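# Remove stained block from upright row, close the gap

## Task

Pull the block with the yellow-brown stain out of the line of blocks standing on their edges, lay it flat on an empty part of the bench clear of that line, then push the line back together so that the grey blocks once more stand with their faces touching.

## Robot and tools

Robot: two arms on one table. left_arm carries a left hand and sits on the +y side, base near (+0.039, +0.276, +0.003) m; right_arm carries a right hand, base near (+0.040, -0.341, +0.049) m. A camera stand is fixed behind them. Scene frame: origin at table-top height midway between the nominal bases, +x out over the table, +z up. Arm names do not match image sides.

Hand point axes (right hand): +z runs along straight fingers toward the tips, +y points out of the palm face, +x crosses the palm away from the thumb. On the left hand +x points toward the thumb. Palm face is at y = -0.062 m; straight fingertips reach about z = +0.112 m, straight thumb tip about 0.14 to 0.15 m to the thumb side at z = -0.092. A rigid mast on the palm side of the wrist (x +0.05 to +0.10, z -0.16 to -0.11, out to y = +0.06; x sign flips on the left hand) can strike objects. Fingertips have rubber caps.

execute_actions(actions, cameras): actions is a list of actions; each action is a list of up to 15 rows, one row per 1/30 s control step, and an action lasts 0.5 s (a short list repeats its final row). Every row holds 48 numbers, each in [-1, 1], covering both arms even if one is idle: left dx, dy, dz, rx, ry, rz; left 16 hand motors; left current_limit; left speed; then the same 24 for the right arm.

Pose numbers are offsets, not poses. They are measured from that arm's Hand target as it stood when the action began, along that target's own axes. Each row in an action is measured from the same start, not from the prior row; a new action starts from the updated target, so repeating an offset keeps moving. Scale: 1.0 = 0.6 m for dx, dy, dz and 180 degrees for rx, ry, rz, which form one rotation vector. All zeros re-requests the current target.

Hand motor numbers are absolute goal angles, each scaled between its two stops, in this order: index_mcp, index_abd, index_pip, index_dip, middle_mcp, middle_abd, middle_pip, middle_dip, ring_mcp, ring_abd, ring_pip, ring_dip, thumb_cmc, thumb_axl, thumb_mcp, thumb_ipl. Going toward -1 curls fingers toward the palm and swings the thumb in front of it. Open hand: +0.75, 0, +0.58, +0.70, +0.75, 0, +0.58, +0.70, +0.75, 0, +0.58, +0.70, +0.71, +0.68, +0.23, +0.17. A pinch-ready shape: +0.49, 0, +0.17, +0.70, +0.75, 0, +0.58, +0.92, +0.94, 0, +0.58, +0.70, -0.56, +0.68, +0.04, +0.06; a firmer close: -0.30, 0, -0.04, +0.44, -0.40, 0, -0.18, +0.36, +0.09, 0, +0.58, +0.78, -0.61, +0.68, +0.03, +0.11. A 0 is a real goal; to leave a hand untouched, send back its reported hand_goal, hand_current_limit and hand_speed. current_limit maps -1..+1 to 0..550 mA (floor 11 mA); very low values may not lift a finger. speed sets motion at (speed+1)/2 of 8.5 rad/s. Defaults at start: current_limit +0.4, speed -0.6; values persist until changed. A finger grips only when its goal lies past the object surface; deeper means harder, up to the cap.

cameras: list of names (cam_high 896x504 fixed overhead-behind; cam_left_wrist and cam_right_wrist 672x504 fisheye), ["all"], or []. Omitted or null gives all images only when actions is empty. An unknown name voids the call. Send an empty actions list to look without moving.

zoom_image(camera, region): camera is cam_high, cam_left_wrist or cam_right_wrist, taken from the latest images only; region is [x0, y0, x1, y1] in that image's pixels from its top-left, at most 504 by 504.

finished_scene(scene): scene is 1 and optional. Final; call it only once the block lies flat apart from the row and the grey blocks stand closed up without the robot holding anything.

Results: per arm, end_effector_position (m) and end_effector_quat_wxyz in the scene frame; Hand target (the commanded pose after clipping, base for the next offsets); joint positions, velocities (may read "within noise" or be omitted), torques (whole drive output, including weight; numbers 3 and 4 wrap at ±28 N m); motor temperatures. Hand: hand_goal, hand_measured (same scale), hand_current_ma, hand_state per motor (moving, goal, blocked, overload), hand_current_limit, hand_speed.

Motion behaviour: orientation requests are clipped to 40 degrees from the measured one each step. Hands often stop a few cm short of target or off to a side, more when loaded; that alone does not mean contact. If still short after a repeat, send the missing distance as a further offset. Very small moves may not start. The right arm sags under load, so aim above where you want it. To stop pressing on something, command the target back past the hand point. Reported poses may be off by a few cm.

Avoid: letting anything fall off the table or leaving it there; dropping or releasing moving blocks; slamming into the table or heavy fixtures; contact or squeezing between the two hands; pushing toward poses the arm cannot reach (heats motors; MOTOR HOT warns at 85 °C, an OVER-TEMPERATURE FAULT at 100 °C drops the arm for 30 s or more). Motors drawing 495 mA or more for 5 s shut down for 10 s, so ease off grip currents. During an arm stop, hand commands are ignored. Outside pushes may briefly nudge loose blocks; recheck with the cameras.

Each tool is called after "Emit:" as name(argument=value, ...) on one line, values as JSON.

## Session

Emit:
execute_actions(actions=[])

Scene clock: 0.00 s.
left_arm: end_effector_position=(+0.6743, +0.0654, +0.3648) hand_goal=(+0.754, +0.000, +0.576, +0.696, +0.754, +0.000, +0.576, +0.696, +0.754, +0.000, +0.576, +0.696, +0.714, +0.678, +0.226, +0.168) hand_measured=(+0.754, +0.000, +0.576, +0.696, +0.754, +0.000, +0.576, +0.696, +0.754, +0.000, +0.576, +0.696, +0.714, +0.678, +0.226, +0.168) hand_current_ma=(+0, +0, +0, +0, +0, +0, +0, +0, +0, +0, +0, +0, +0, +0, +0, +0) hand_state=(goal, goal, goal, goal, goal, goal, goal, goal, goal, goal, goal, goal, goal, goal, goal, goal) hand_current_limit=0.40 hand_speed=-0.60 end_effector_quat_wxyz=(+0.169, +0.519, +0.829, -0.123) | right_arm: end_effector_position=(+0.3245, -0.1791, +0.3238) hand_goal=(+0.754, +0.000, +0.576, +0.696, +0.754, +0.000, +0.576, +0.696, +0.754, +0.000, +0.576, +0.696, +0.714, +0.678, +0.226, +0.168) hand_measured=(+0.754, +0.000, +0.576, +0.696, +0.754, +0.000, +0.576, +0.696, +0.754, +0.000, +0.576, +0.696, +0.714, +0.678, +0.226, +0.168) hand_current_ma=(+0, +0, +0, +0, +0, +0, +0, +0, +0, +0, +0, +0, +0, +0, +0, +0) hand_state=(goal, goal, goal, goal, goal, goal, goal, goal, goal, goal, goal, goal, goal, goal, goal, goal) hand_current_limit=0.40 hand_speed=-0.60 end_effector_quat_wxyz=(+0.139, +0.847, +0.484, +0.171)
Joint positions: left_arm=[-0.38 1.863 2.209 -1.624 0.309 -0.851] | right_arm=[0.974 1.035 0.99 -1.335 0.403 1.48]
Joint velocities: within noise
Joint torques (N m): no reading
Motor temperatures (°C): left_arm=[26 24 30 25 21 26] | right_arm=[35 34 24 26 23 25]
Heat: left arm: hottest elbow 30 °C; right arm: hottest waist 35 °C.
Hand target: left_arm +0.6757, +0.0648, +0.3830; +0.187, +0.520, +0.825, -0.120 | right_arm +0.3270, -0.1752, +0.3304; +0.135, +0.847, +0.482, +0.177

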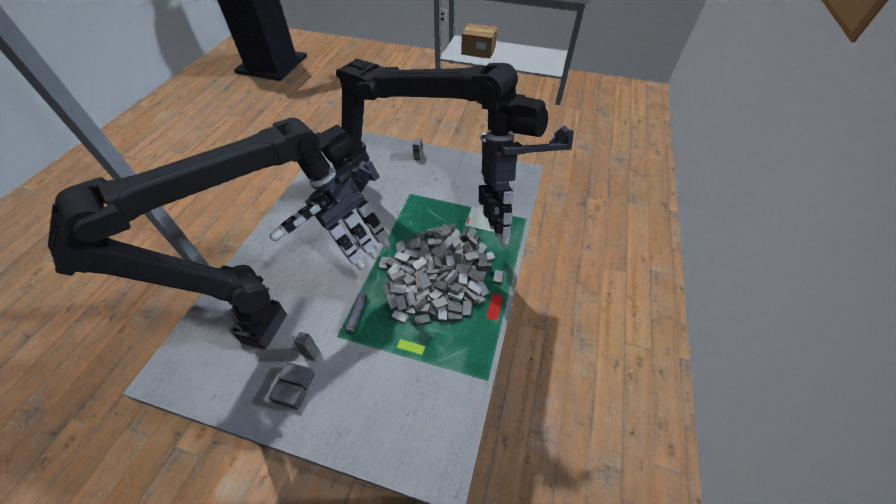

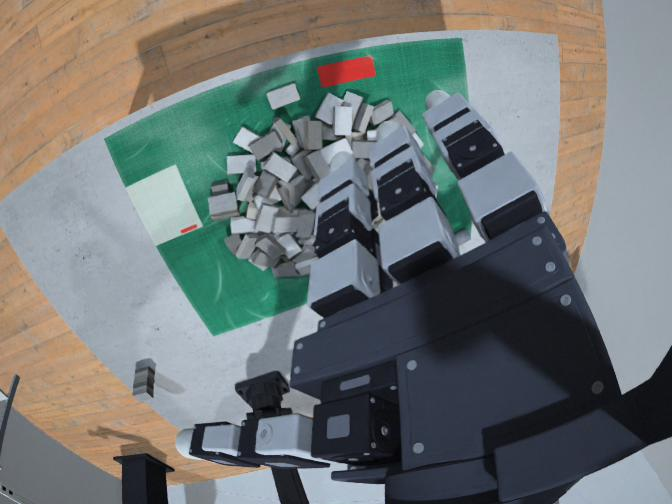

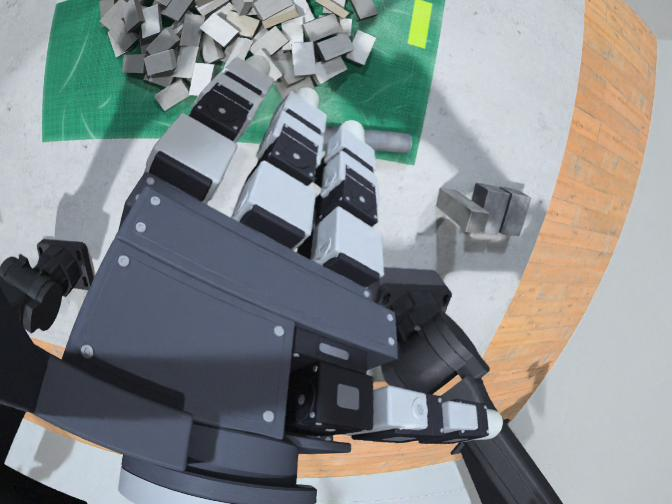

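Emit:
zoom_image(camera="cam_left_wrist", region=[90, 330, 210, 420])

Emit:
zoom_image(camera="cam_high", region=[370, 120, 470, 180])

Emit:
zoom_image(camera="cam_high", region=[330, 190, 560, 390])

Emit:
zoom_image(camera="cam_high", region=[240, 310, 360, 430])

Emit:
zoom_image(camera="cam_right_wrist", region=[400, 150, 560, 270])

Scaled by 4.200 from the camera's 672x504 image, which has a finer 960x720 frame.

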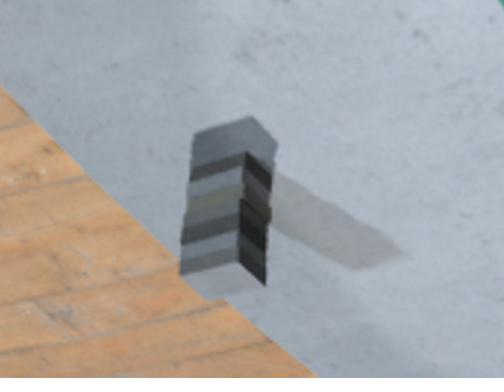

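Scaled by 5.040 from the camera's 896x504 image, which has a finer 1280x720 frame.

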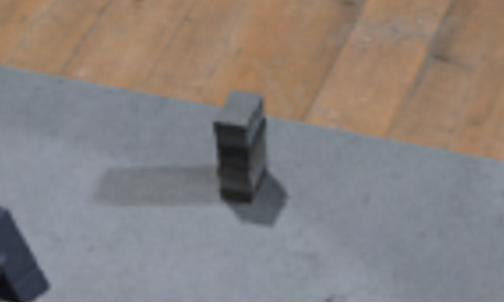

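Scaled by 2.191 from the camera's 896x504 image, which has a finer 1280x720 frame.

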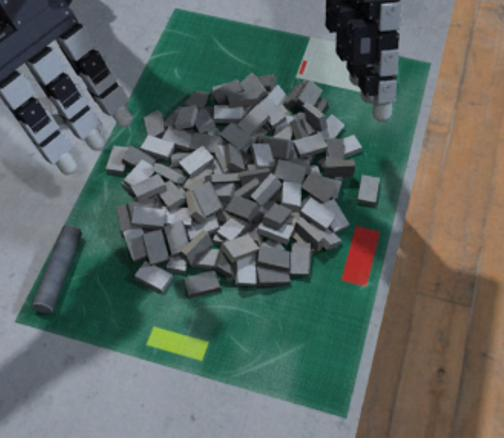

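Scaled by 4.200 from the camera's 896x504 image, which has a finer 1280x720 frame.

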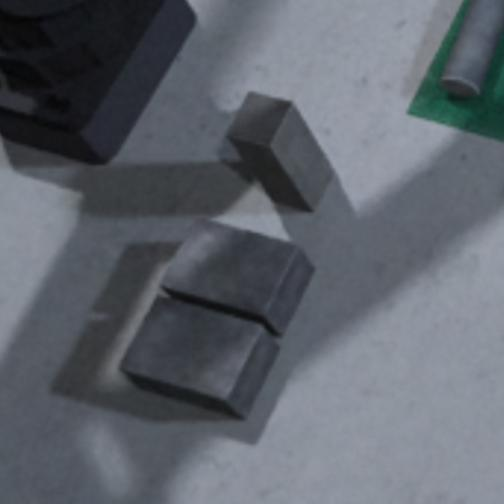

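Scaled by 3.150 from the camera's 672x504 image, which has a finer 960x720 frame.

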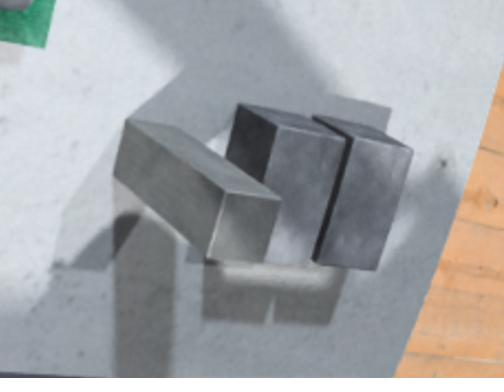

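Emit:
zoom_image(camera="cam_left_wrist", region=[120, 345, 180, 405])

Emit:
zoom_image(camera="cam_high", region=[400, 130, 440, 170])

Emit:
zoom_image(camera="cam_right_wrist", region=[430, 170, 540, 250])

Scaled by 8.400 from the camera's 672x504 image, which has a finer 960x720 frame.

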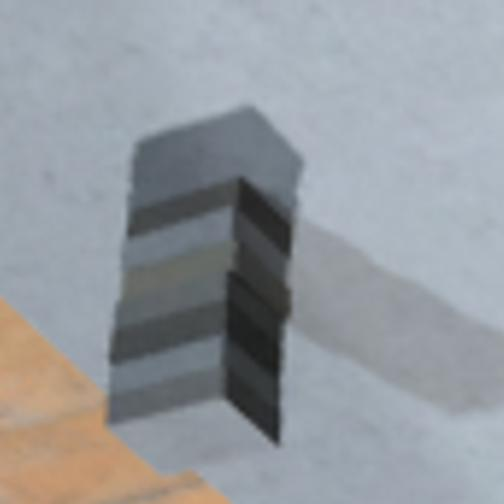

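Scaled by 12.600 from the camera's 896x504 image, which has a finer 1280x720 frame.

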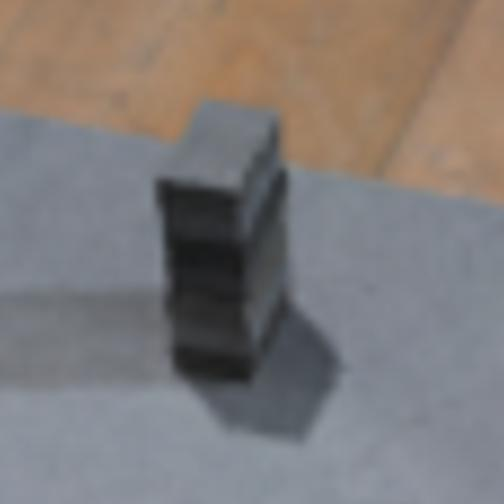

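Scaled by 4.582 from the camera's 672x504 image, which has a finer 960x720 frame.

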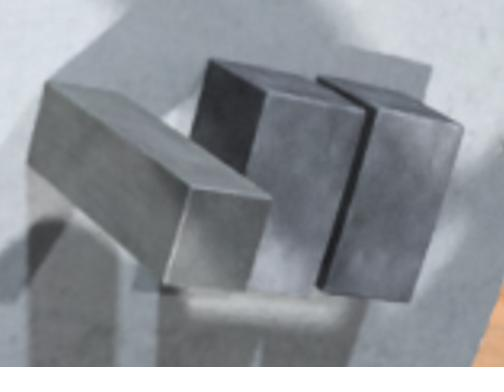

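Emit:
zoom_image(camera="cam_left_wrist", region=[190, 70, 450, 300])

Emit:
zoom_image(camera="cam_right_wrist", region=[90, 0, 400, 130])

Emit:
zoom_image(camera="cam_high", region=[370, 210, 520, 330])

Scaled by 1.938 from the camera's 672x504 image, which has a finer 960x720 frame.

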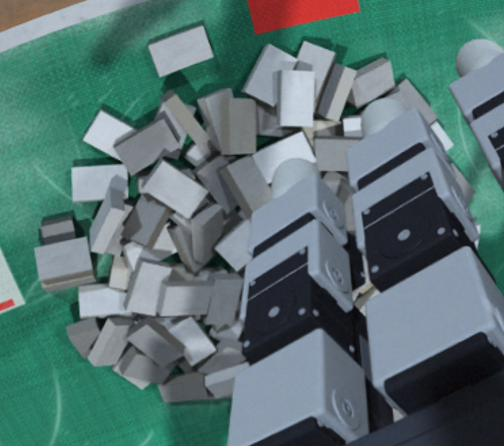

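Scaled by 1.626 from the camera's 672x504 image, which has a finer 960x720 frame.

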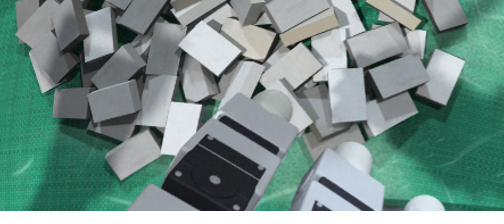

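Scaled by 3.360 from the camera's 896x504 image, which has a finer 1280x720 frame.

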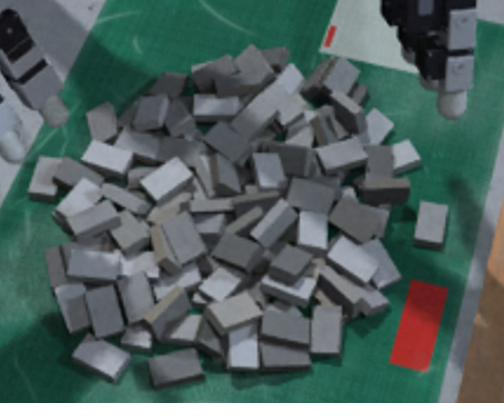

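Emit:
zoom_image(camera="cam_high", region=[170, 130, 400, 290])

Emit:
zoom_image(camera="cam_high", region=[330, 100, 560, 260])

Emit:
zoom_image(camera="cam_right_wrist", region=[0, 100, 200, 300])

Emit:
zoom_image(camera="cam_left_wrist", region=[0, 100, 330, 440])

Scaled by 2.191 from the camera's 896x504 image, which has a finer 1280x720 frame.

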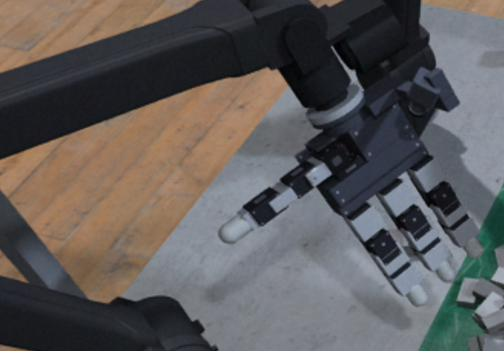

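Scaled by 2.191 from the camera's 896x504 image, which has a finer 1280x720 frame.

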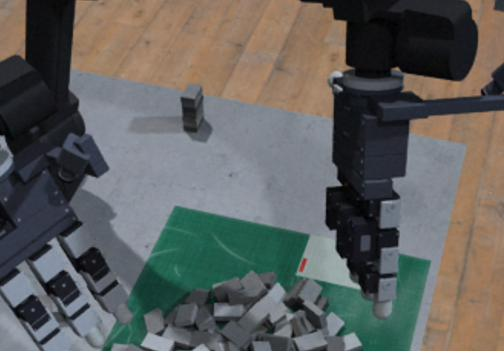

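Scaled by 2.520 from the camera's 672x504 image, which has a finer 960x720 frame.

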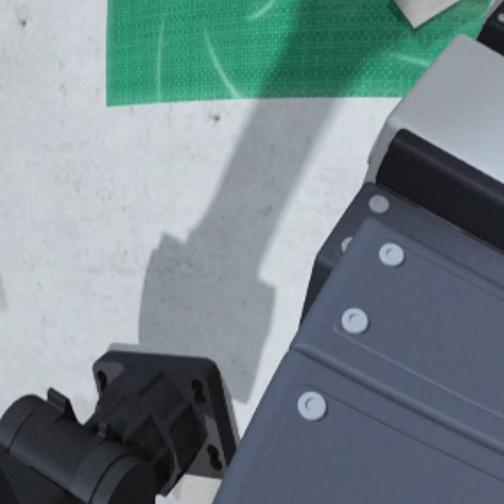

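Scaled by 1.482 from the camera's 672x504 image, which has a finer 960x720 frame.

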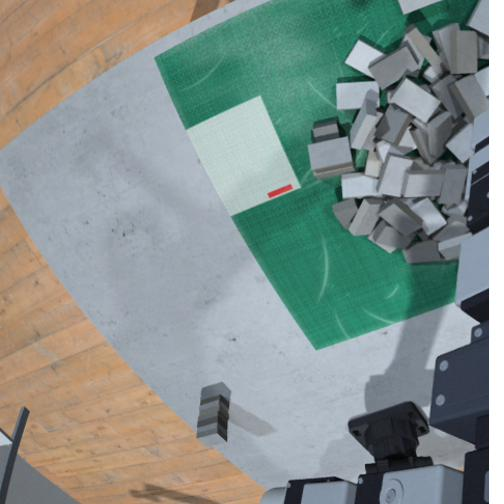

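Emit:
execute_actions(actions=[[[0.05,-0.009,-0.024,0,0,0,0.754,0,0.576,0.696,0.754,0,0.576,0.696,0.754,0,0.576,0.696,0.714,0.678,0.226,0.168,0.4,-0.6,-0.024,0.03,-0.003,0,0,0,0.754,0,0.576,0.696,0.754,0,0.576,0.696,0.754,0,0.576,0.696,0.714,0.678,0.226,0.168,0.4,-0.6]],[[0.0987,-0.017,-0.0475,0,0,0,0.754,0,0.576,0.696,0.754,0,0.576,0.696,0.754,0,0.576,0.696,0.714,0.678,0.226,0.168,0.4,-0.6,-0.0478,0.0595,-0.0057,0,0,0,0.754,0,0.576,0.696,0.754,0,0.576,0.696,0.754,0,0.576,0.696,0.714,0.678,0.226,0.168,0.4,-0.6]],[[0.0987,-0.017,-0.0475,0,0,0,0.754,0,0.576,0.696,0.754,0,0.576,0.696,0.754,0,0.576,0.696,0.714,0.678,0.226,0.168,0.4,-0.6,-0.0478,0.0595,-0.0057,0,0,0,0.754,0,0.576,0.696,0.754,0,0.576,0.696,0.754,0,0.576,0.696,0.714,0.678,0.226,0.168,0.4,-0.6]],[[0.0987,-0.017,-0.0475,0,0,0,0.754,0,0.576,0.696,0.754,0,0.576,0.696,0.754,0,0.576,0.696,0.714,0.678,0.226,0.168,0.4,-0.6,-0.0478,0.0595,-0.0057,0,0,0,0.754,0,0.576,0.696,0.754,0,0.576,0.696,0.754,0,0.576,0.696,0.714,0.678,0.226,0.168,0.4,-0.6]],[[0.05,-0.009,-0.024,0,0,0,0.754,0,0.576,0.696,0.754,0,0.576,0.696,0.754,0,0.576,0.696,0.714,0.678,0.226,0.168,0.4,-0.6,-0.024,0.03,-0.003,0,0,0,0.754,0,0.576,0.696,0.754,0,0.576,0.696,0.754,0,0.576,0.696,0.714,0.678,0.226,0.168,0.4,-0.6]]], cameras=["all"])

Scene clock: 109.27 s.
left_arm: end_effector_position=(+0.5311, +0.2812, +0.3760) hand_goal=(+0.754, +0.000, +0.576, +0.696, +0.754, +0.000, +0.576, +0.696, +0.754, +0.000, +0.576, +0.696, +0.714, +0.678, +0.226, +0.168) hand_measured=(+0.752, +0.000, +0.576, +0.696, +0.752, +0.000, +0.576, +0.696, +0.752, +0.000, +0.576, +0.696, +0.714, +0.678, +0.224, +0.168) hand_current_ma=(-1, +0, +0, +0, -1, +0, +0, +0, -1, +0, +0, +0, +0, +0, -2, +0) hand_state=(goal, goal, goal, goal, goal, goal, goal, goal, goal, goal, goal, goal, goal, goal, goal, goal) hand_current_limit=0.40 hand_speed=-0.60 end_effector_quat_wxyz=(+0.183, +0.519, +0.826, -0.121) | right_arm: end_effector_position=(+0.3760, -0.3416, +0.3672) hand_goal=(+0.754, +0.000, +0.576, +0.696, +0.754, +0.000, +0.576, +0.696, +0.754, +0.000, +0.576, +0.696, +0.714, +0.678, +0.226, +0.168) hand_measured=(+0.756, +0.000, +0.576, +0.696, +0.756, +0.000, +0.576, +0.696, +0.756, +0.000, +0.576, +0.696, +0.716, +0.678, +0.224, +0.168) hand_current_ma=(+0, +0, +0, +0, +0, +0, +0, +0, +0, +0, +0, +0, +0, +0, +0, +0) hand_state=(goal, goal, goal, goal, goal, goal, goal, goal, goal, goal, goal, goal, goal, goal, goal, goal) hand_current_limit=0.40 hand_speed=-0.60 end_effector_quat_wxyz=(+0.132, +0.848, +0.486, +0.164)
Joint positions: left_arm=[0.021 1.368 1.629 -1.658 0.411 -0.438] | right_arm=[0.32 0.833 0.99 -1.348 0.195 0.825]
Joint torques (N m): left_arm=[0.03 -11.52 9.02 -0.1 0.6 0.14] | right_arm=[-0.62 -4.42 11.3 1.09 0.24 -0.2]
Motor temperatures (°C): left_arm=[25 30 45 24 22 25] | right_arm=[34 34 35 25 23 25]
Heat: left arm: hottest elbow 45 °C; right arm: hottest elbow 35 °C.
Hand target: left_arm +0.5247, +0.2848, +0.3831; +0.187, +0.520, +0.825, -0.120 | right_arm +0.3770, -0.3449, +0.3806; +0.135, +0.847, +0.483, +0.177
Off the commanded pose: left_arm 0.010 m, 0 deg | right_arm 0.014 m, 2 deg.
camera_calibration:
cam_left_wrist: T_world_to_cam=[[-0.259316, -0.917184, 0.302537, 0.254092], [-0.804656, 0.378418, 0.457525, 0.103157], [-0.53412, -0.124794, -0.836147, 0.759511], [0, 0, 0, 1]] pos_world=[0.554565, 0.288796, 0.510994]
cam_right_wrist: T_world_to_cam=[[0.154026, -0.983944, 0.0901692, -0.388136], [-0.887757, -0.0977479, 0.449813, 0.0814681], [-0.433777, -0.149331, -0.888559, 0.557579], [0, 0, 0, 1]] pos_world=[0.373972, -0.290677, 0.493794]

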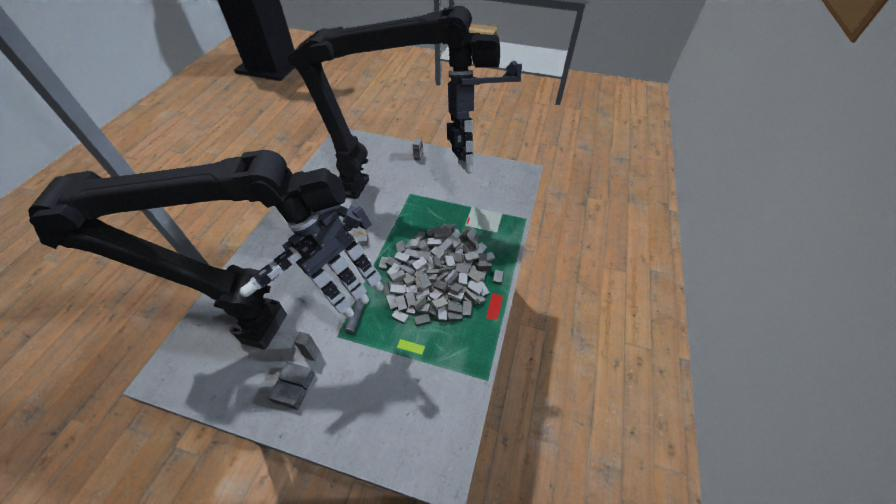

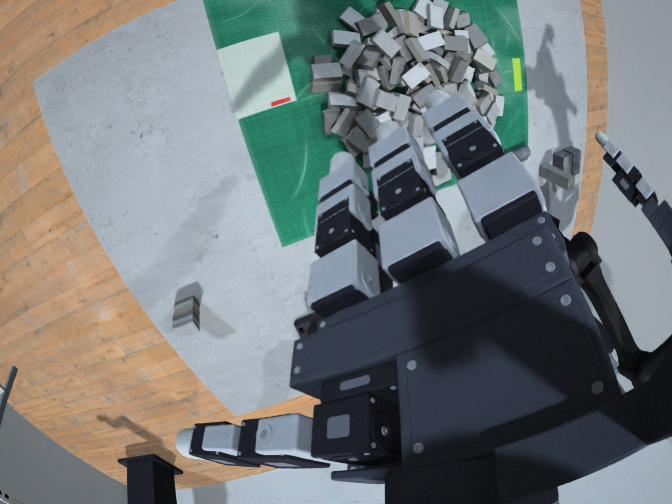

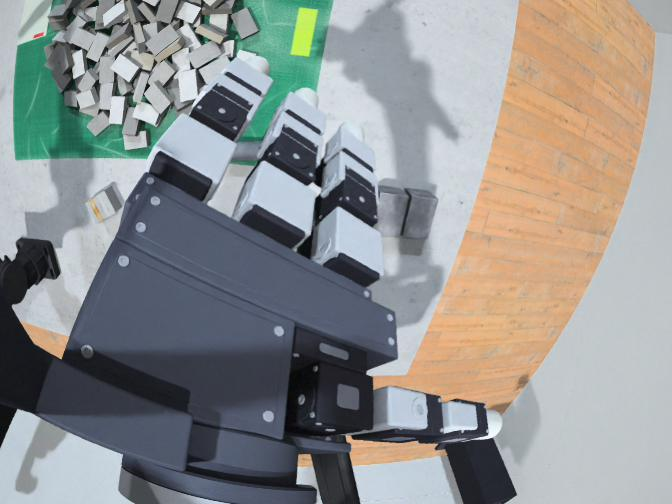

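Emit:
zoom_image(camera="cam_right_wrist", region=[70, 170, 140, 235])

Emit:
zoom_image(camera="cam_high", region=[325, 210, 395, 260])

Emit:
zoom_image(camera="cam_left_wrist", region=[150, 270, 250, 350])

Scaled by 7.200 from the camera's 672x504 image, which has a finer 960x720 frame.

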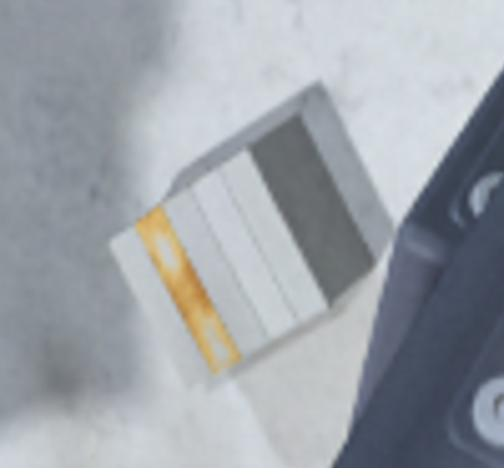

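Scaled by 7.200 from the camera's 896x504 image, which has a finer 1280x720 frame.

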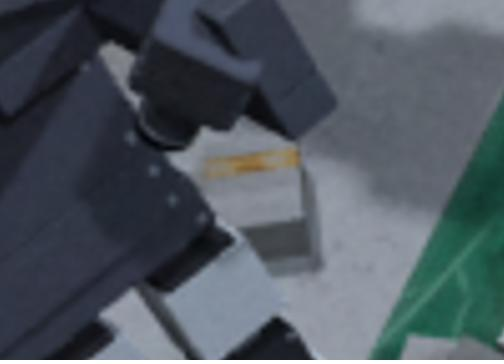

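Scaled by 5.040 from the camera's 672x504 image, which has a finer 960x720 frame.

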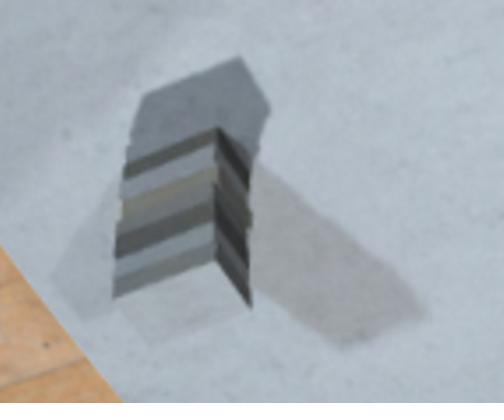

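Emit:
execute_actions(actions=[[[0,0,0,0,0,0,0.754,0,0.576,0.696,0.754,0,0.576,0.696,0.754,0,0.576,0.696,0.714,0.678,0.226,0.168,0.4,-0.6,0.0557,-0.0855,-0.0044,0.0186,0.0021,-0.0403,0.548,0,0.431,0.623,0.342,0,-0.883,-0.174,0.342,0,-0.883,-0.174,0.714,0.678,0.226,0.168,0.4,-0.6]],[[0,0,0,0,0,0,0.754,0,0.576,0.696,0.754,0,0.576,0.696,0.754,0,0.576,0.696,0.714,0.678,0.226,0.168,0.4,-0.6,0.0661,-0.0779,0.0008,0.0186,0.0021,-0.0403,0.548,0,0.431,0.623,0.342,0,-0.883,-0.174,0.342,0,-0.883,-0.174,0.714,0.678,0.226,0.168,0.4,-0.6]],[[0,0,0,0,0,0,0.754,0,0.576,0.696,0.754,0,0.576,0.696,0.754,0,0.576,0.696,0.714,0.678,0.226,0.168,0.4,-0.6,0.0754,-0.0688,0.0055,0.0186,0.0021,-0.0403,0.548,0,0.431,0.623,0.342,0,-0.883,-0.174,0.342,0,-0.883,-0.174,0.714,0.678,0.226,0.168,0.4,-0.6]],[[0,0,0,0,0,0,0.754,0,0.576,0.696,0.754,0,0.576,0.696,0.754,0,0.576,0.696,0.714,0.678,0.226,0.168,0.4,-0.6,0.0834,-0.0583,0.0098,0.0186,0.0021,-0.0403,0.548,0,0.431,0.623,0.342,0,-0.883,-0.174,0.342,0,-0.883,-0.174,0.714,0.678,0.226,0.168,0.4,-0.6]],[[0,0,0,0,0,0,0.754,0,0.576,0.696,0.754,0,0.576,0.696,0.754,0,0.576,0.696,0.714,0.678,0.226,0.168,0.4,-0.6,0.0899,-0.0466,0.0134,0.0186,0.0021,-0.0403,0.548,0,0.431,0.623,0.342,0,-0.883,-0.174,0.342,0,-0.883,-0.174,0.714,0.678,0.226,0.168,0.4,-0.6]],[[0,0,0,0,0,0,0.754,0,0.576,0.696,0.754,0,0.576,0.696,0.754,0,0.576,0.696,0.714,0.678,0.226,0.168,0.4,-0.6,0.0949,-0.034,0.0164,0.0186,0.0021,-0.0403,0.548,0,0.431,0.623,0.342,0,-0.883,-0.174,0.342,0,-0.883,-0.174,0.714,0.678,0.226,0.168,0.4,-0.6]]], cameras=["all"])

Scene clock: 250.80 s.
left_arm: end_effector_position=(+0.5312, +0.2811, +0.3760) hand_goal=(+0.754, +0.000, +0.576, +0.696, +0.754, +0.000, +0.576, +0.696, +0.754, +0.000, +0.576, +0.696, +0.714, +0.678, +0.226, +0.168) hand_measured=(+0.752, +0.000, +0.576, +0.696, +0.752, +0.000, +0.576, +0.696, +0.752, +0.000, +0.576, +0.696, +0.714, +0.678, +0.224, +0.168) hand_current_ma=(-1, +0, +0, +0, -1, +0, +0, +0, -1, +0, +0, +0, +0, +0, -2, +0) hand_state=(goal, goal, goal, goal, goal, goal, goal, goal, goal, goal, goal, goal, goal, goal, goal, goal) hand_current_limit=0.40 hand_speed=-0.60 end_effector_quat_wxyz=(+0.184, +0.519, +0.826, -0.121) | right_arm: end_effector_position=(+0.2247, -0.0344, +0.2915) hand_goal=(+0.548, +0.000, +0.432, +0.624, +0.342, +0.000, -0.882, -0.174, +0.342, +0.000, -0.882, -0.174, +0.714, +0.678, +0.226, +0.168) hand_measured=(+0.554, +0.000, +0.436, +0.628, +0.352, +0.000, -0.876, -0.172, +0.354, +0.000, -0.878, -0.172, +0.716, +0.678, +0.224, +0.168) hand_current_ma=(+1, +0, +0, +0, +2, +0, +0, +0, +2, +0, +0, +0, +0, +0, +0, +0) hand_state=(goal, goal, goal, goal, goal, goal, goal, goal, goal, goal, goal, goal, goal, goal, goal, goal) hand_current_limit=0.40 hand_speed=-0.60 end_effector_quat_wxyz=(+0.044, +0.620, +0.783, +0.030)
Joint positions: left_arm=[0.021 1.368 1.629 -1.658 0.411 -0.437] | right_arm=[1.31 1.173 1.104 -1.483 0.105 1.091]
Joint torques (N m): left_arm=[0.09 -11.16 9.01 -0.05 0.6 0.11] | right_arm=[0.79 -6.89 12.83 0.55 0.29 -0.19]
Motor temperatures (°C): left_arm=[25 28 41 24 22 24] | right_arm=[33 33 42 25 22 25]
Heat: left arm: hottest elbow 41 °C; right arm: hottest elbow 42 °C.
Hand target: left_arm +0.5247, +0.2848, +0.3831; +0.187, +0.520, +0.825, -0.120 | right_arm +0.2277, -0.0172, +0.3058; +0.036, +0.615, +0.786, +0.046
Off the commanded pose: left_arm 0.010 m, 1 deg | right_arm 0.023 m, 2 deg.
camera_calibration:
cam_left_wrist: T_world_to_cam=[[-0.260063, -0.917037, 0.302341, 0.254473], [-0.804521, 0.378935, 0.457334, 0.103067], [-0.533959, -0.124304, -0.836323, 0.759356], [0, 0, 0, 1]] pos_world=[0.554564, 0.288697, 0.510993]
cam_right_wrist: T_world_to_cam=[[0.798237, -0.600654, 0.0450914, -0.17423], [-0.439312, -0.529334, 0.725817, -0.184895], [-0.412096, -0.599183, -0.686408, 0.391293], [0, 0, 0, 1]] pos_world=[0.219101, 0.0319329, 0.410643]

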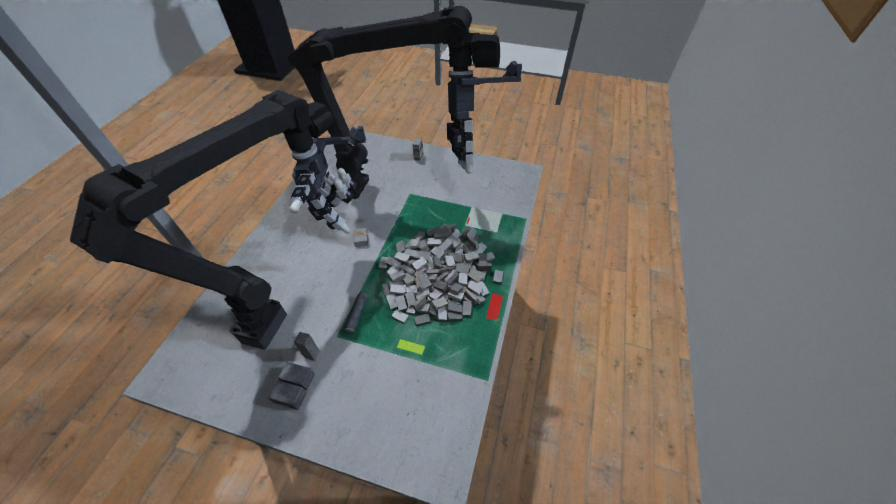

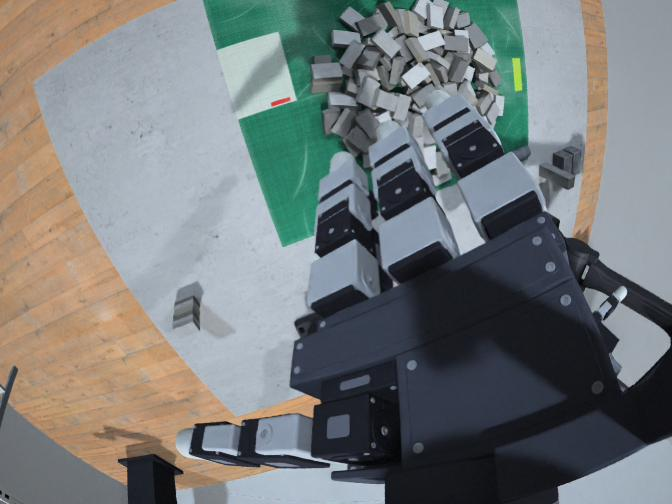

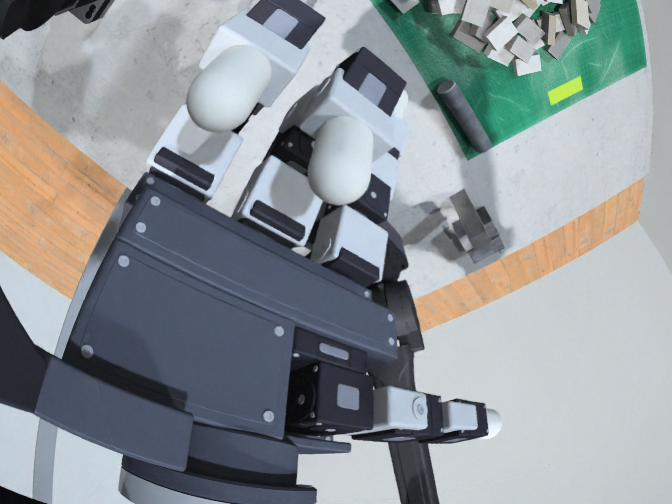

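Emit:
zoom_image(camera="cam_high", region=[325, 205, 395, 255])

Scaled by 7.200 from the camera's 896x504 image, which has a finer 1280x720 frame.

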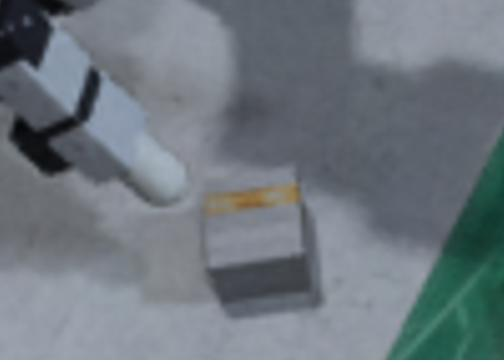

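Emit:
execute_actions(actions=[[[0,0,0,0,0,0,0.754,0,0.576,0.696,0.754,0,0.576,0.696,0.754,0,0.576,0.696,0.714,0.678,0.226,0.168,0.4,-0.6,0.0254,-0.0025,0.0511,0.0123,0.0014,-0.0248,0.342,0,-0.883,-0.174,0.342,0,-0.883,-0.174,0.548,0,0.431,0.623,0.714,0.678,0.226,0.168,0.4,-0.6]],[[0,0,0,0,0,0,0.754,0,0.576,0.696,0.754,0,0.576,0.696,0.754,0,0.576,0.696,0.714,0.678,0.226,0.168,0.4,-0.6,0.0256,0.0014,0.0511,0.0123,0.0014,-0.0248,0.342,0,-0.883,-0.174,0.342,0,-0.883,-0.174,0.548,0,0.431,0.623,0.714,0.678,0.226,0.168,0.4,-0.6]],[[0,0,0,0,0,0,0.754,0,0.576,0.696,0.754,0,0.576,0.696,0.754,0,0.576,0.696,0.714,0.678,0.226,0.168,0.4,-0.6,0.0253,0.0056,0.0507,0.0123,0.0014,-0.0248,0.342,0,-0.883,-0.174,0.342,0,-0.883,-0.174,0.548,0,0.431,0.623,0.714,0.678,0.226,0.168,0.4,-0.6]]], cameras=["all"])

Scene clock: 281.43 s.
left_arm: end_effector_position=(+0.5312, +0.2811, +0.3760) hand_goal=(+0.754, +0.000, +0.576, +0.696, +0.754, +0.000, +0.576, +0.696, +0.754, +0.000, +0.576, +0.696, +0.714, +0.678, +0.226, +0.168) hand_measured=(+0.752, +0.000, +0.576, +0.696, +0.752, +0.000, +0.576, +0.696, +0.752, +0.000, +0.576, +0.696, +0.714, +0.678, +0.224, +0.168) hand_current_ma=(-1, +0, +0, +0, -1, +0, +0, +0, -1, +0, +0, +0, +0, +0, -2, +0) hand_state=(goal, goal, goal, goal, goal, goal, goal, goal, goal, goal, goal, goal, goal, goal, goal, goal) hand_current_limit=0.40 hand_speed=-0.60 end_effector_quat_wxyz=(+0.184, +0.519, +0.826, -0.121) | right_arm: end_effector_position=(+0.2179, +0.0294, +0.2244) hand_goal=(+0.342, +0.000, -0.882, -0.174, +0.342, +0.000, -0.882, -0.174, +0.548, +0.000, +0.432, +0.624, +0.714, +0.678, +0.226, +0.168) hand_measured=(+0.352, +0.000, -0.876, -0.172, +0.352, +0.000, -0.876, -0.172, +0.550, +0.000, +0.430, +0.622, +0.716, +0.678, +0.224, +0.168) hand_current_ma=(+2, +0, +1, +0, +2, +0, +0, +0, +0, +0, +0, +0, +0, +0, +0, +0) hand_state=(goal, goal, goal, goal, goal, goal, goal, goal, goal, goal, goal, goal, goal, goal, goal, goal) hand_current_limit=0.40 hand_speed=-0.60 end_effector_quat_wxyz=(-0.001, +0.519, +0.855, +0.008)
Joint positions: left_arm=[0.021 1.368 1.629 -1.658 0.411 -0.437] | right_arm=[1.304 1.306 1.064 -1.312 0.003 0.838]
Joint torques (N m): left_arm=[0.67 -11.52 9.13 -0.12 0.61 0.15] | right_arm=[-0.56 -8.7 8.05 0.8 0.09 -0.2]
Heat: left arm: hottest elbow 41 °C; right arm: hottest elbow 42 °C.
Hand target: left_arm +0.5247, +0.2848, +0.3831; +0.187, +0.520, +0.825, -0.120 | right_arm +0.2226, +0.0293, +0.2143; +0.000, +0.520, +0.854, +0.000
Off the commanded pose: left_arm 0.010 m, 1 deg | right_arm 0.011 m, 1 deg.
camera_calibration:
cam_left_wrist: T_world_to_cam=[[-0.260063, -0.917037, 0.302341, 0.254473], [-0.804521, 0.378935, 0.457334, 0.103067], [-0.533959, -0.124304, -0.836323, 0.759356], [0, 0, 0, 1]] pos_world=[0.554564, 0.288697, 0.510993]
cam_right_wrist: T_world_to_cam=[[0.921524, -0.385826, -0.0439483, -0.140501], [-0.222896, -0.61823, 0.75373, -0.156137], [-0.317979, -0.684785, -0.655713, 0.355806], [0, 0, 0, 1]] pos_world=[0.207811, 0.0929133, 0.344817]

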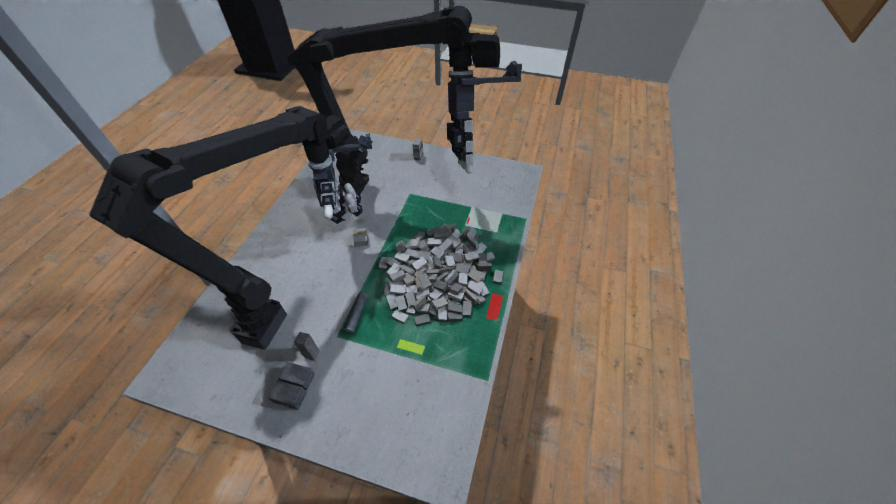

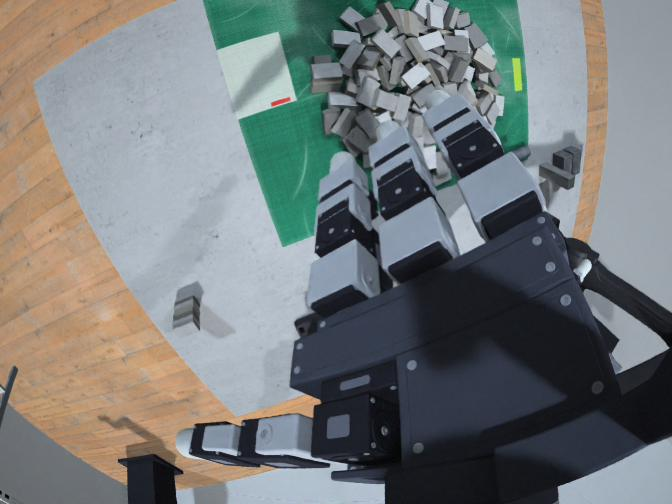

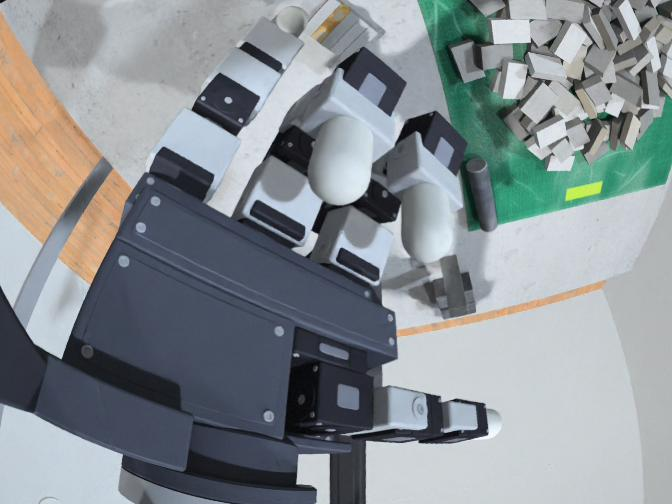

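Emit:
zoom_image(camera="cam_right_wrist", region=[250, 0, 400, 80])

Emit:
zoom_image(camera="cam_high", region=[310, 190, 400, 260])

Scaled by 3.360 from the camera's 672x504 image, which has a finer 960x720 frame.

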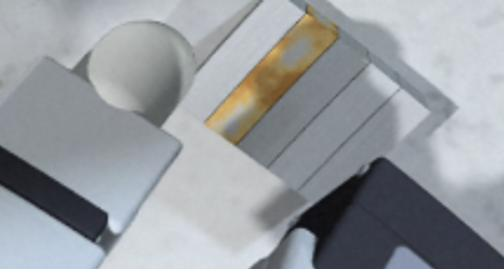

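Scaled by 5.600 from the camera's 896x504 image, which has a finer 1280x720 frame.

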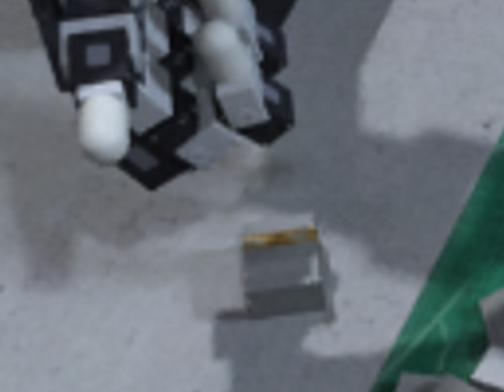

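Emit:
execute_actions(actions=[[[0,0,0,0,0,0,0.754,0,0.576,0.696,0.754,0,0.576,0.696,0.754,0,0.576,0.696,0.714,0.678,0.226,0.168,0.4,-0.6,-0.047,-0.009,0.05,0,0,0,0.342,0,-0.883,-0.174,0.342,0,-0.883,-0.174,0.548,0,0.431,0.623,0.714,0.678,0.226,0.168,0.4,-0.6]],[[0,0,0,0,0,0,0.754,0,0.576,0.696,0.754,0,0.576,0.696,0.754,0,0.576,0.696,0.714,0.678,0.226,0.168,0.4,-0.6,0,0,0.05,0,0,0,0.342,0,-0.883,-0.174,0.342,0,-0.883,-0.174,0.548,0,0.431,0.623,0.714,0.678,0.226,0.168,0.4,-0.6]],[[0,0,0,0,0,0,0.754,0,0.576,0.696,0.754,0,0.576,0.696,0.754,0,0.576,0.696,0.714,0.678,0.226,0.168,0.4,-0.6,0,0,0.0215,0,0,0,0.342,0,-0.883,-0.174,0.342,0,-0.883,-0.174,0.548,0,0.431,0.623,0.714,0.678,0.226,0.168,0.4,-0.6]]], cameras=["cam_high", "cam_right_wrist"])

Emit:
zoom_image(camera="cam_right_wrist", region=[230, 0, 400, 100])

Emit:
zoom_image(camera="cam_high", region=[320, 190, 400, 260])

Scene clock: 306.23 s.
left_arm: end_effector_position=(+0.5312, +0.2811, +0.3760) hand_goal=(+0.754, +0.000, +0.576, +0.696, +0.754, +0.000, +0.576, +0.696, +0.754, +0.000, +0.576, +0.696, +0.714, +0.678, +0.226, +0.168) hand_measured=(+0.752, +0.000, +0.576, +0.696, +0.752, +0.000, +0.576, +0.696, +0.752, +0.000, +0.576, +0.696, +0.714, +0.678, +0.224, +0.168) hand_current_ma=(-1, +0, +0, +0, -1, +0, +0, +0, -1, +0, +0, +0, +0, +0, -2, +0) hand_state=(goal, goal, goal, goal, goal, goal, goal, goal, goal, goal, goal, goal, goal, goal, goal, goal) hand_current_limit=0.40 hand_speed=-0.60 end_effector_quat_wxyz=(+0.184, +0.519, +0.826, -0.121) | right_arm: end_effector_position=(+0.2281, +0.0049, +0.1535) hand_goal=(+0.342, +0.000, -0.882, -0.174, +0.342, +0.000, -0.882, -0.174, +0.548, +0.000, +0.432, +0.624, +0.714, +0.678, +0.226, +0.168) hand_measured=(+0.350, +0.000, -0.876, -0.172, +0.350, +0.000, -0.876, -0.172, +0.550, +0.000, +0.430, +0.622, +0.716, +0.678, +0.224, +0.168) hand_current_ma=(+1, +0, +1, +0, +1, +0, +0, +0, +0, +0, +0, +0, +0, +0, +0, +0) hand_state=(goal, goal, goal, goal, goal, goal, goal, goal, goal, goal, goal, goal, goal, goal, goal, goal) hand_current_limit=0.40 hand_speed=-0.60 end_effector_quat_wxyz=(-0.002, +0.520, +0.854, +0.012)
Joint positions: left_arm=[0.021 1.368 1.629 -1.658 0.411 -0.437] | right_arm=[1.257 1.314 0.873 -1.106 0.002 0.793]
Joint torques (N m): left_arm=[0.03 -11.81 9.09 -0.13 0.61 0.15] | right_arm=[-0.44 -7.82 7.15 0.84 0.14 -0.19]
Heat: left arm: hottest elbow 41 °C; right arm: hottest elbow 38 °C.
Hand target: left_arm +0.5247, +0.2848, +0.3831; +0.187, +0.520, +0.825, -0.120 | right_arm +0.2308, +0.0020, +0.1414; +0.000, +0.520, +0.854, +0.001
Off the commanded pose: left_arm 0.010 m, 1 deg | right_arm 0.013 m, 1 deg.
camera_calibration:
cam_right_wrist: T_world_to_cam=[[0.92088, -0.387239, -0.0450099, -0.162229], [-0.225388, -0.623046, 0.749009, -0.114279], [-0.318089, -0.679603, -0.661029, 0.296701], [0, 0, 0, 1]] pos_world=[0.218013, 0.0676162, 0.274422]
Images, in order (width x height): cam_high 896x504, cam_right_wrist 672x504.

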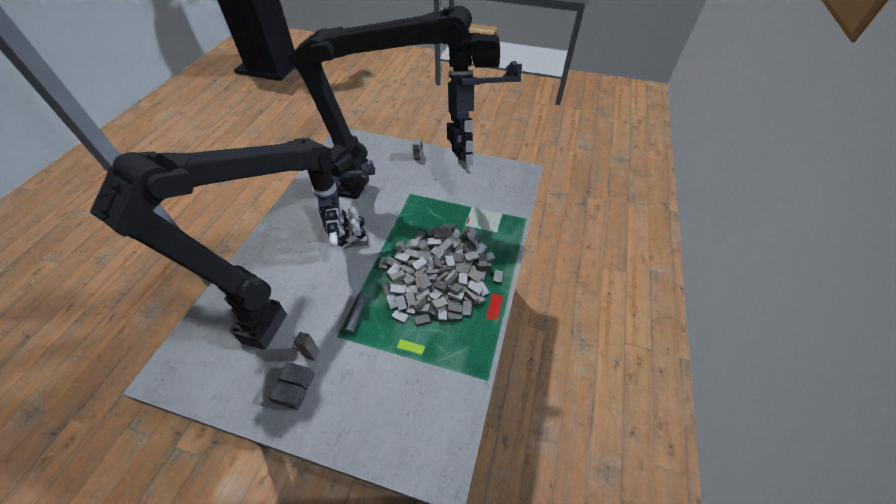

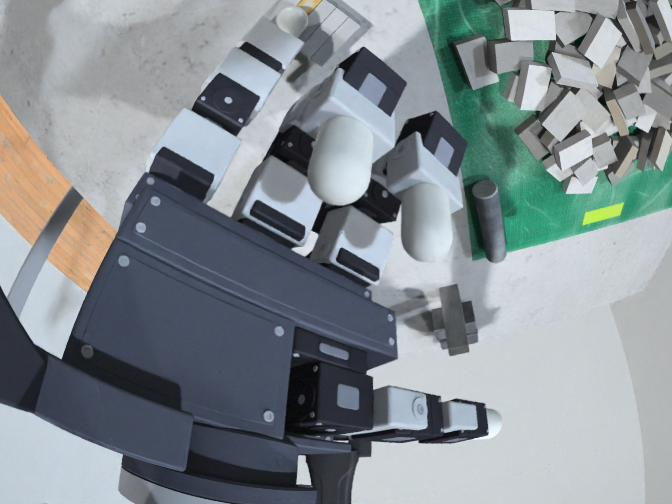

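Scaled by 2.965 from the camera's 672x504 image, which has a finer 960x720 frame.

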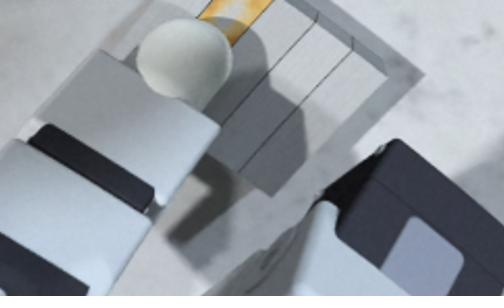

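Scaled by 6.300 from the camera's 896x504 image, which has a finer 1280x720 frame.

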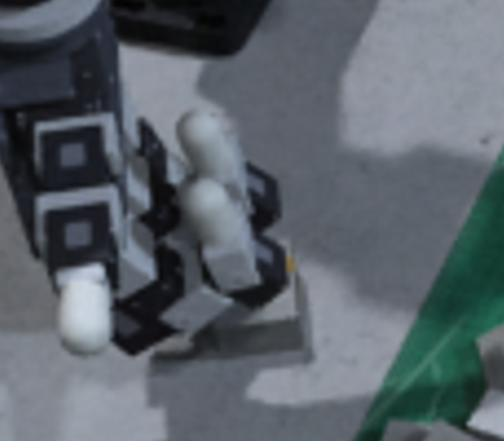

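Emit:
execute_actions(actions=[[[0,0,0,0,0,0,0.754,0,0.576,0.696,0.754,0,0.576,0.696,0.754,0,0.576,0.696,0.714,0.678,0.226,0.168,0.4,-0.6,-0.0035,-0.001,0.018,0,0,0,0.342,0,-0.883,-0.174,0.342,0,-0.883,-0.174,0.548,0,0.431,0.623,0.714,0.678,0.226,0.168,-0.2,-0.6]]], cameras=["cam_right_wrist"])

Emit:
zoom_image(camera="cam_right_wrist", region=[230, 0, 400, 100])

Scene clock: 321.23 s.
left_arm: end_effector_position=(+0.5312, +0.2811, +0.3760) hand_goal=(+0.754, +0.000, +0.576, +0.696, +0.754, +0.000, +0.576, +0.696, +0.754, +0.000, +0.576, +0.696, +0.714, +0.678, +0.226, +0.168) hand_measured=(+0.752, +0.000, +0.576, +0.696, +0.752, +0.000, +0.576, +0.696, +0.752, +0.000, +0.576, +0.696, +0.714, +0.678, +0.224, +0.168) hand_current_ma=(-1, +0, +0, +0, -1, +0, +0, +0, -1, +0, +0, +0, +0, +0, -2, +0) hand_state=(goal, goal, goal, goal, goal, goal, goal, goal, goal, goal, goal, goal, goal, goal, goal, goal) hand_current_limit=0.40 hand_speed=-0.60 end_effector_quat_wxyz=(+0.184, +0.519, +0.826, -0.121) | right_arm: end_effector_position=(+0.2276, +0.0060, +0.1490) hand_goal=(+0.342, +0.000, -0.882, -0.174, +0.342, +0.000, -0.882, -0.174, +0.548, +0.000, +0.432, +0.624, +0.714, +0.678, +0.226, +0.168) hand_measured=(+0.350, +0.000, -0.876, -0.172, +0.350, +0.000, -0.876, -0.172, +0.546, +0.012, +0.426, +0.620, +0.716, +0.678, +0.224, +0.168) hand_current_ma=(+1, +0, +1, +0, +1, +0, +0, +0, +0, +2, -1, +0, +0, +0, +0, +0) hand_state=(goal, goal, goal, goal, goal, goal, goal, goal, goal, goal, goal, goal, goal, goal, goal, goal) hand_current_limit=-0.20 hand_speed=-0.60 end_effector_quat_wxyz=(-0.005, +0.518, +0.855, +0.016)
Joint positions: left_arm=[0.021 1.368 1.629 -1.658 0.411 -0.437] | right_arm=[1.257 1.315 0.86 -1.082 -0.001 0.787]
Joint torques (N m): left_arm=[-0.26 -11.58 9.11 -0.16 0.57 0.12] | right_arm=[-0.73 -6.95 6.31 1.16 0.25 -0.16]
Motor temperatures (°C): left_arm=[25 28 41 24 22 24] | right_arm=[33 34 37 25 22 25]
Heat: left arm: hottest elbow 41 °C; right arm: hottest elbow 37 °C.
Hand target: left_arm +0.5247, +0.2848, +0.3831; +0.187, +0.520, +0.825, -0.120 | right_arm +0.2312, -0.0002, +0.1306; +0.000, +0.520, +0.854, +0.000
Off the commanded pose: left_arm 0.010 m, 1 deg | right_arm 0.020 m, 2 deg.
camera_calibration:
cam_right_wrist: T_world_to_cam=[[0.922962, -0.381777, -0.0488578, -0.161524], [-0.221972, -0.631683, 0.742769, -0.110062], [-0.314435, -0.674702, -0.667763, 0.29437], [0, 0, 0, 1]] pos_world=[0.21721, 0.0674221, 0.270428]
Images, in order (width x height): cam_right_wrist 672x504.

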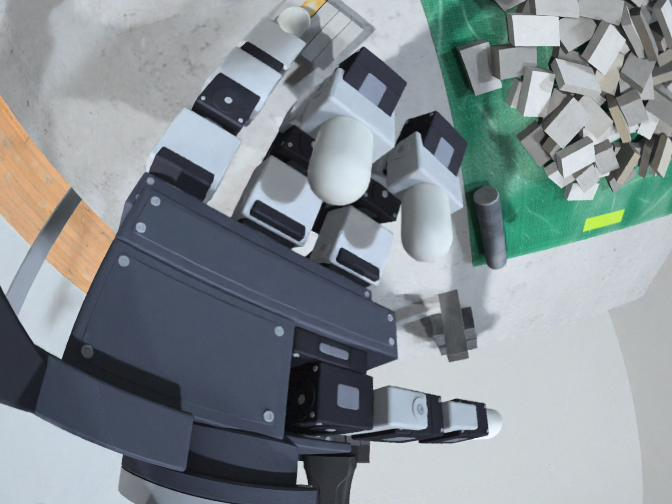

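Scaled by 2.965 from the camera's 672x504 image, which has a finer 960x720 frame.

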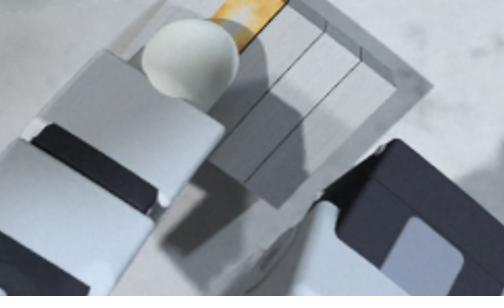

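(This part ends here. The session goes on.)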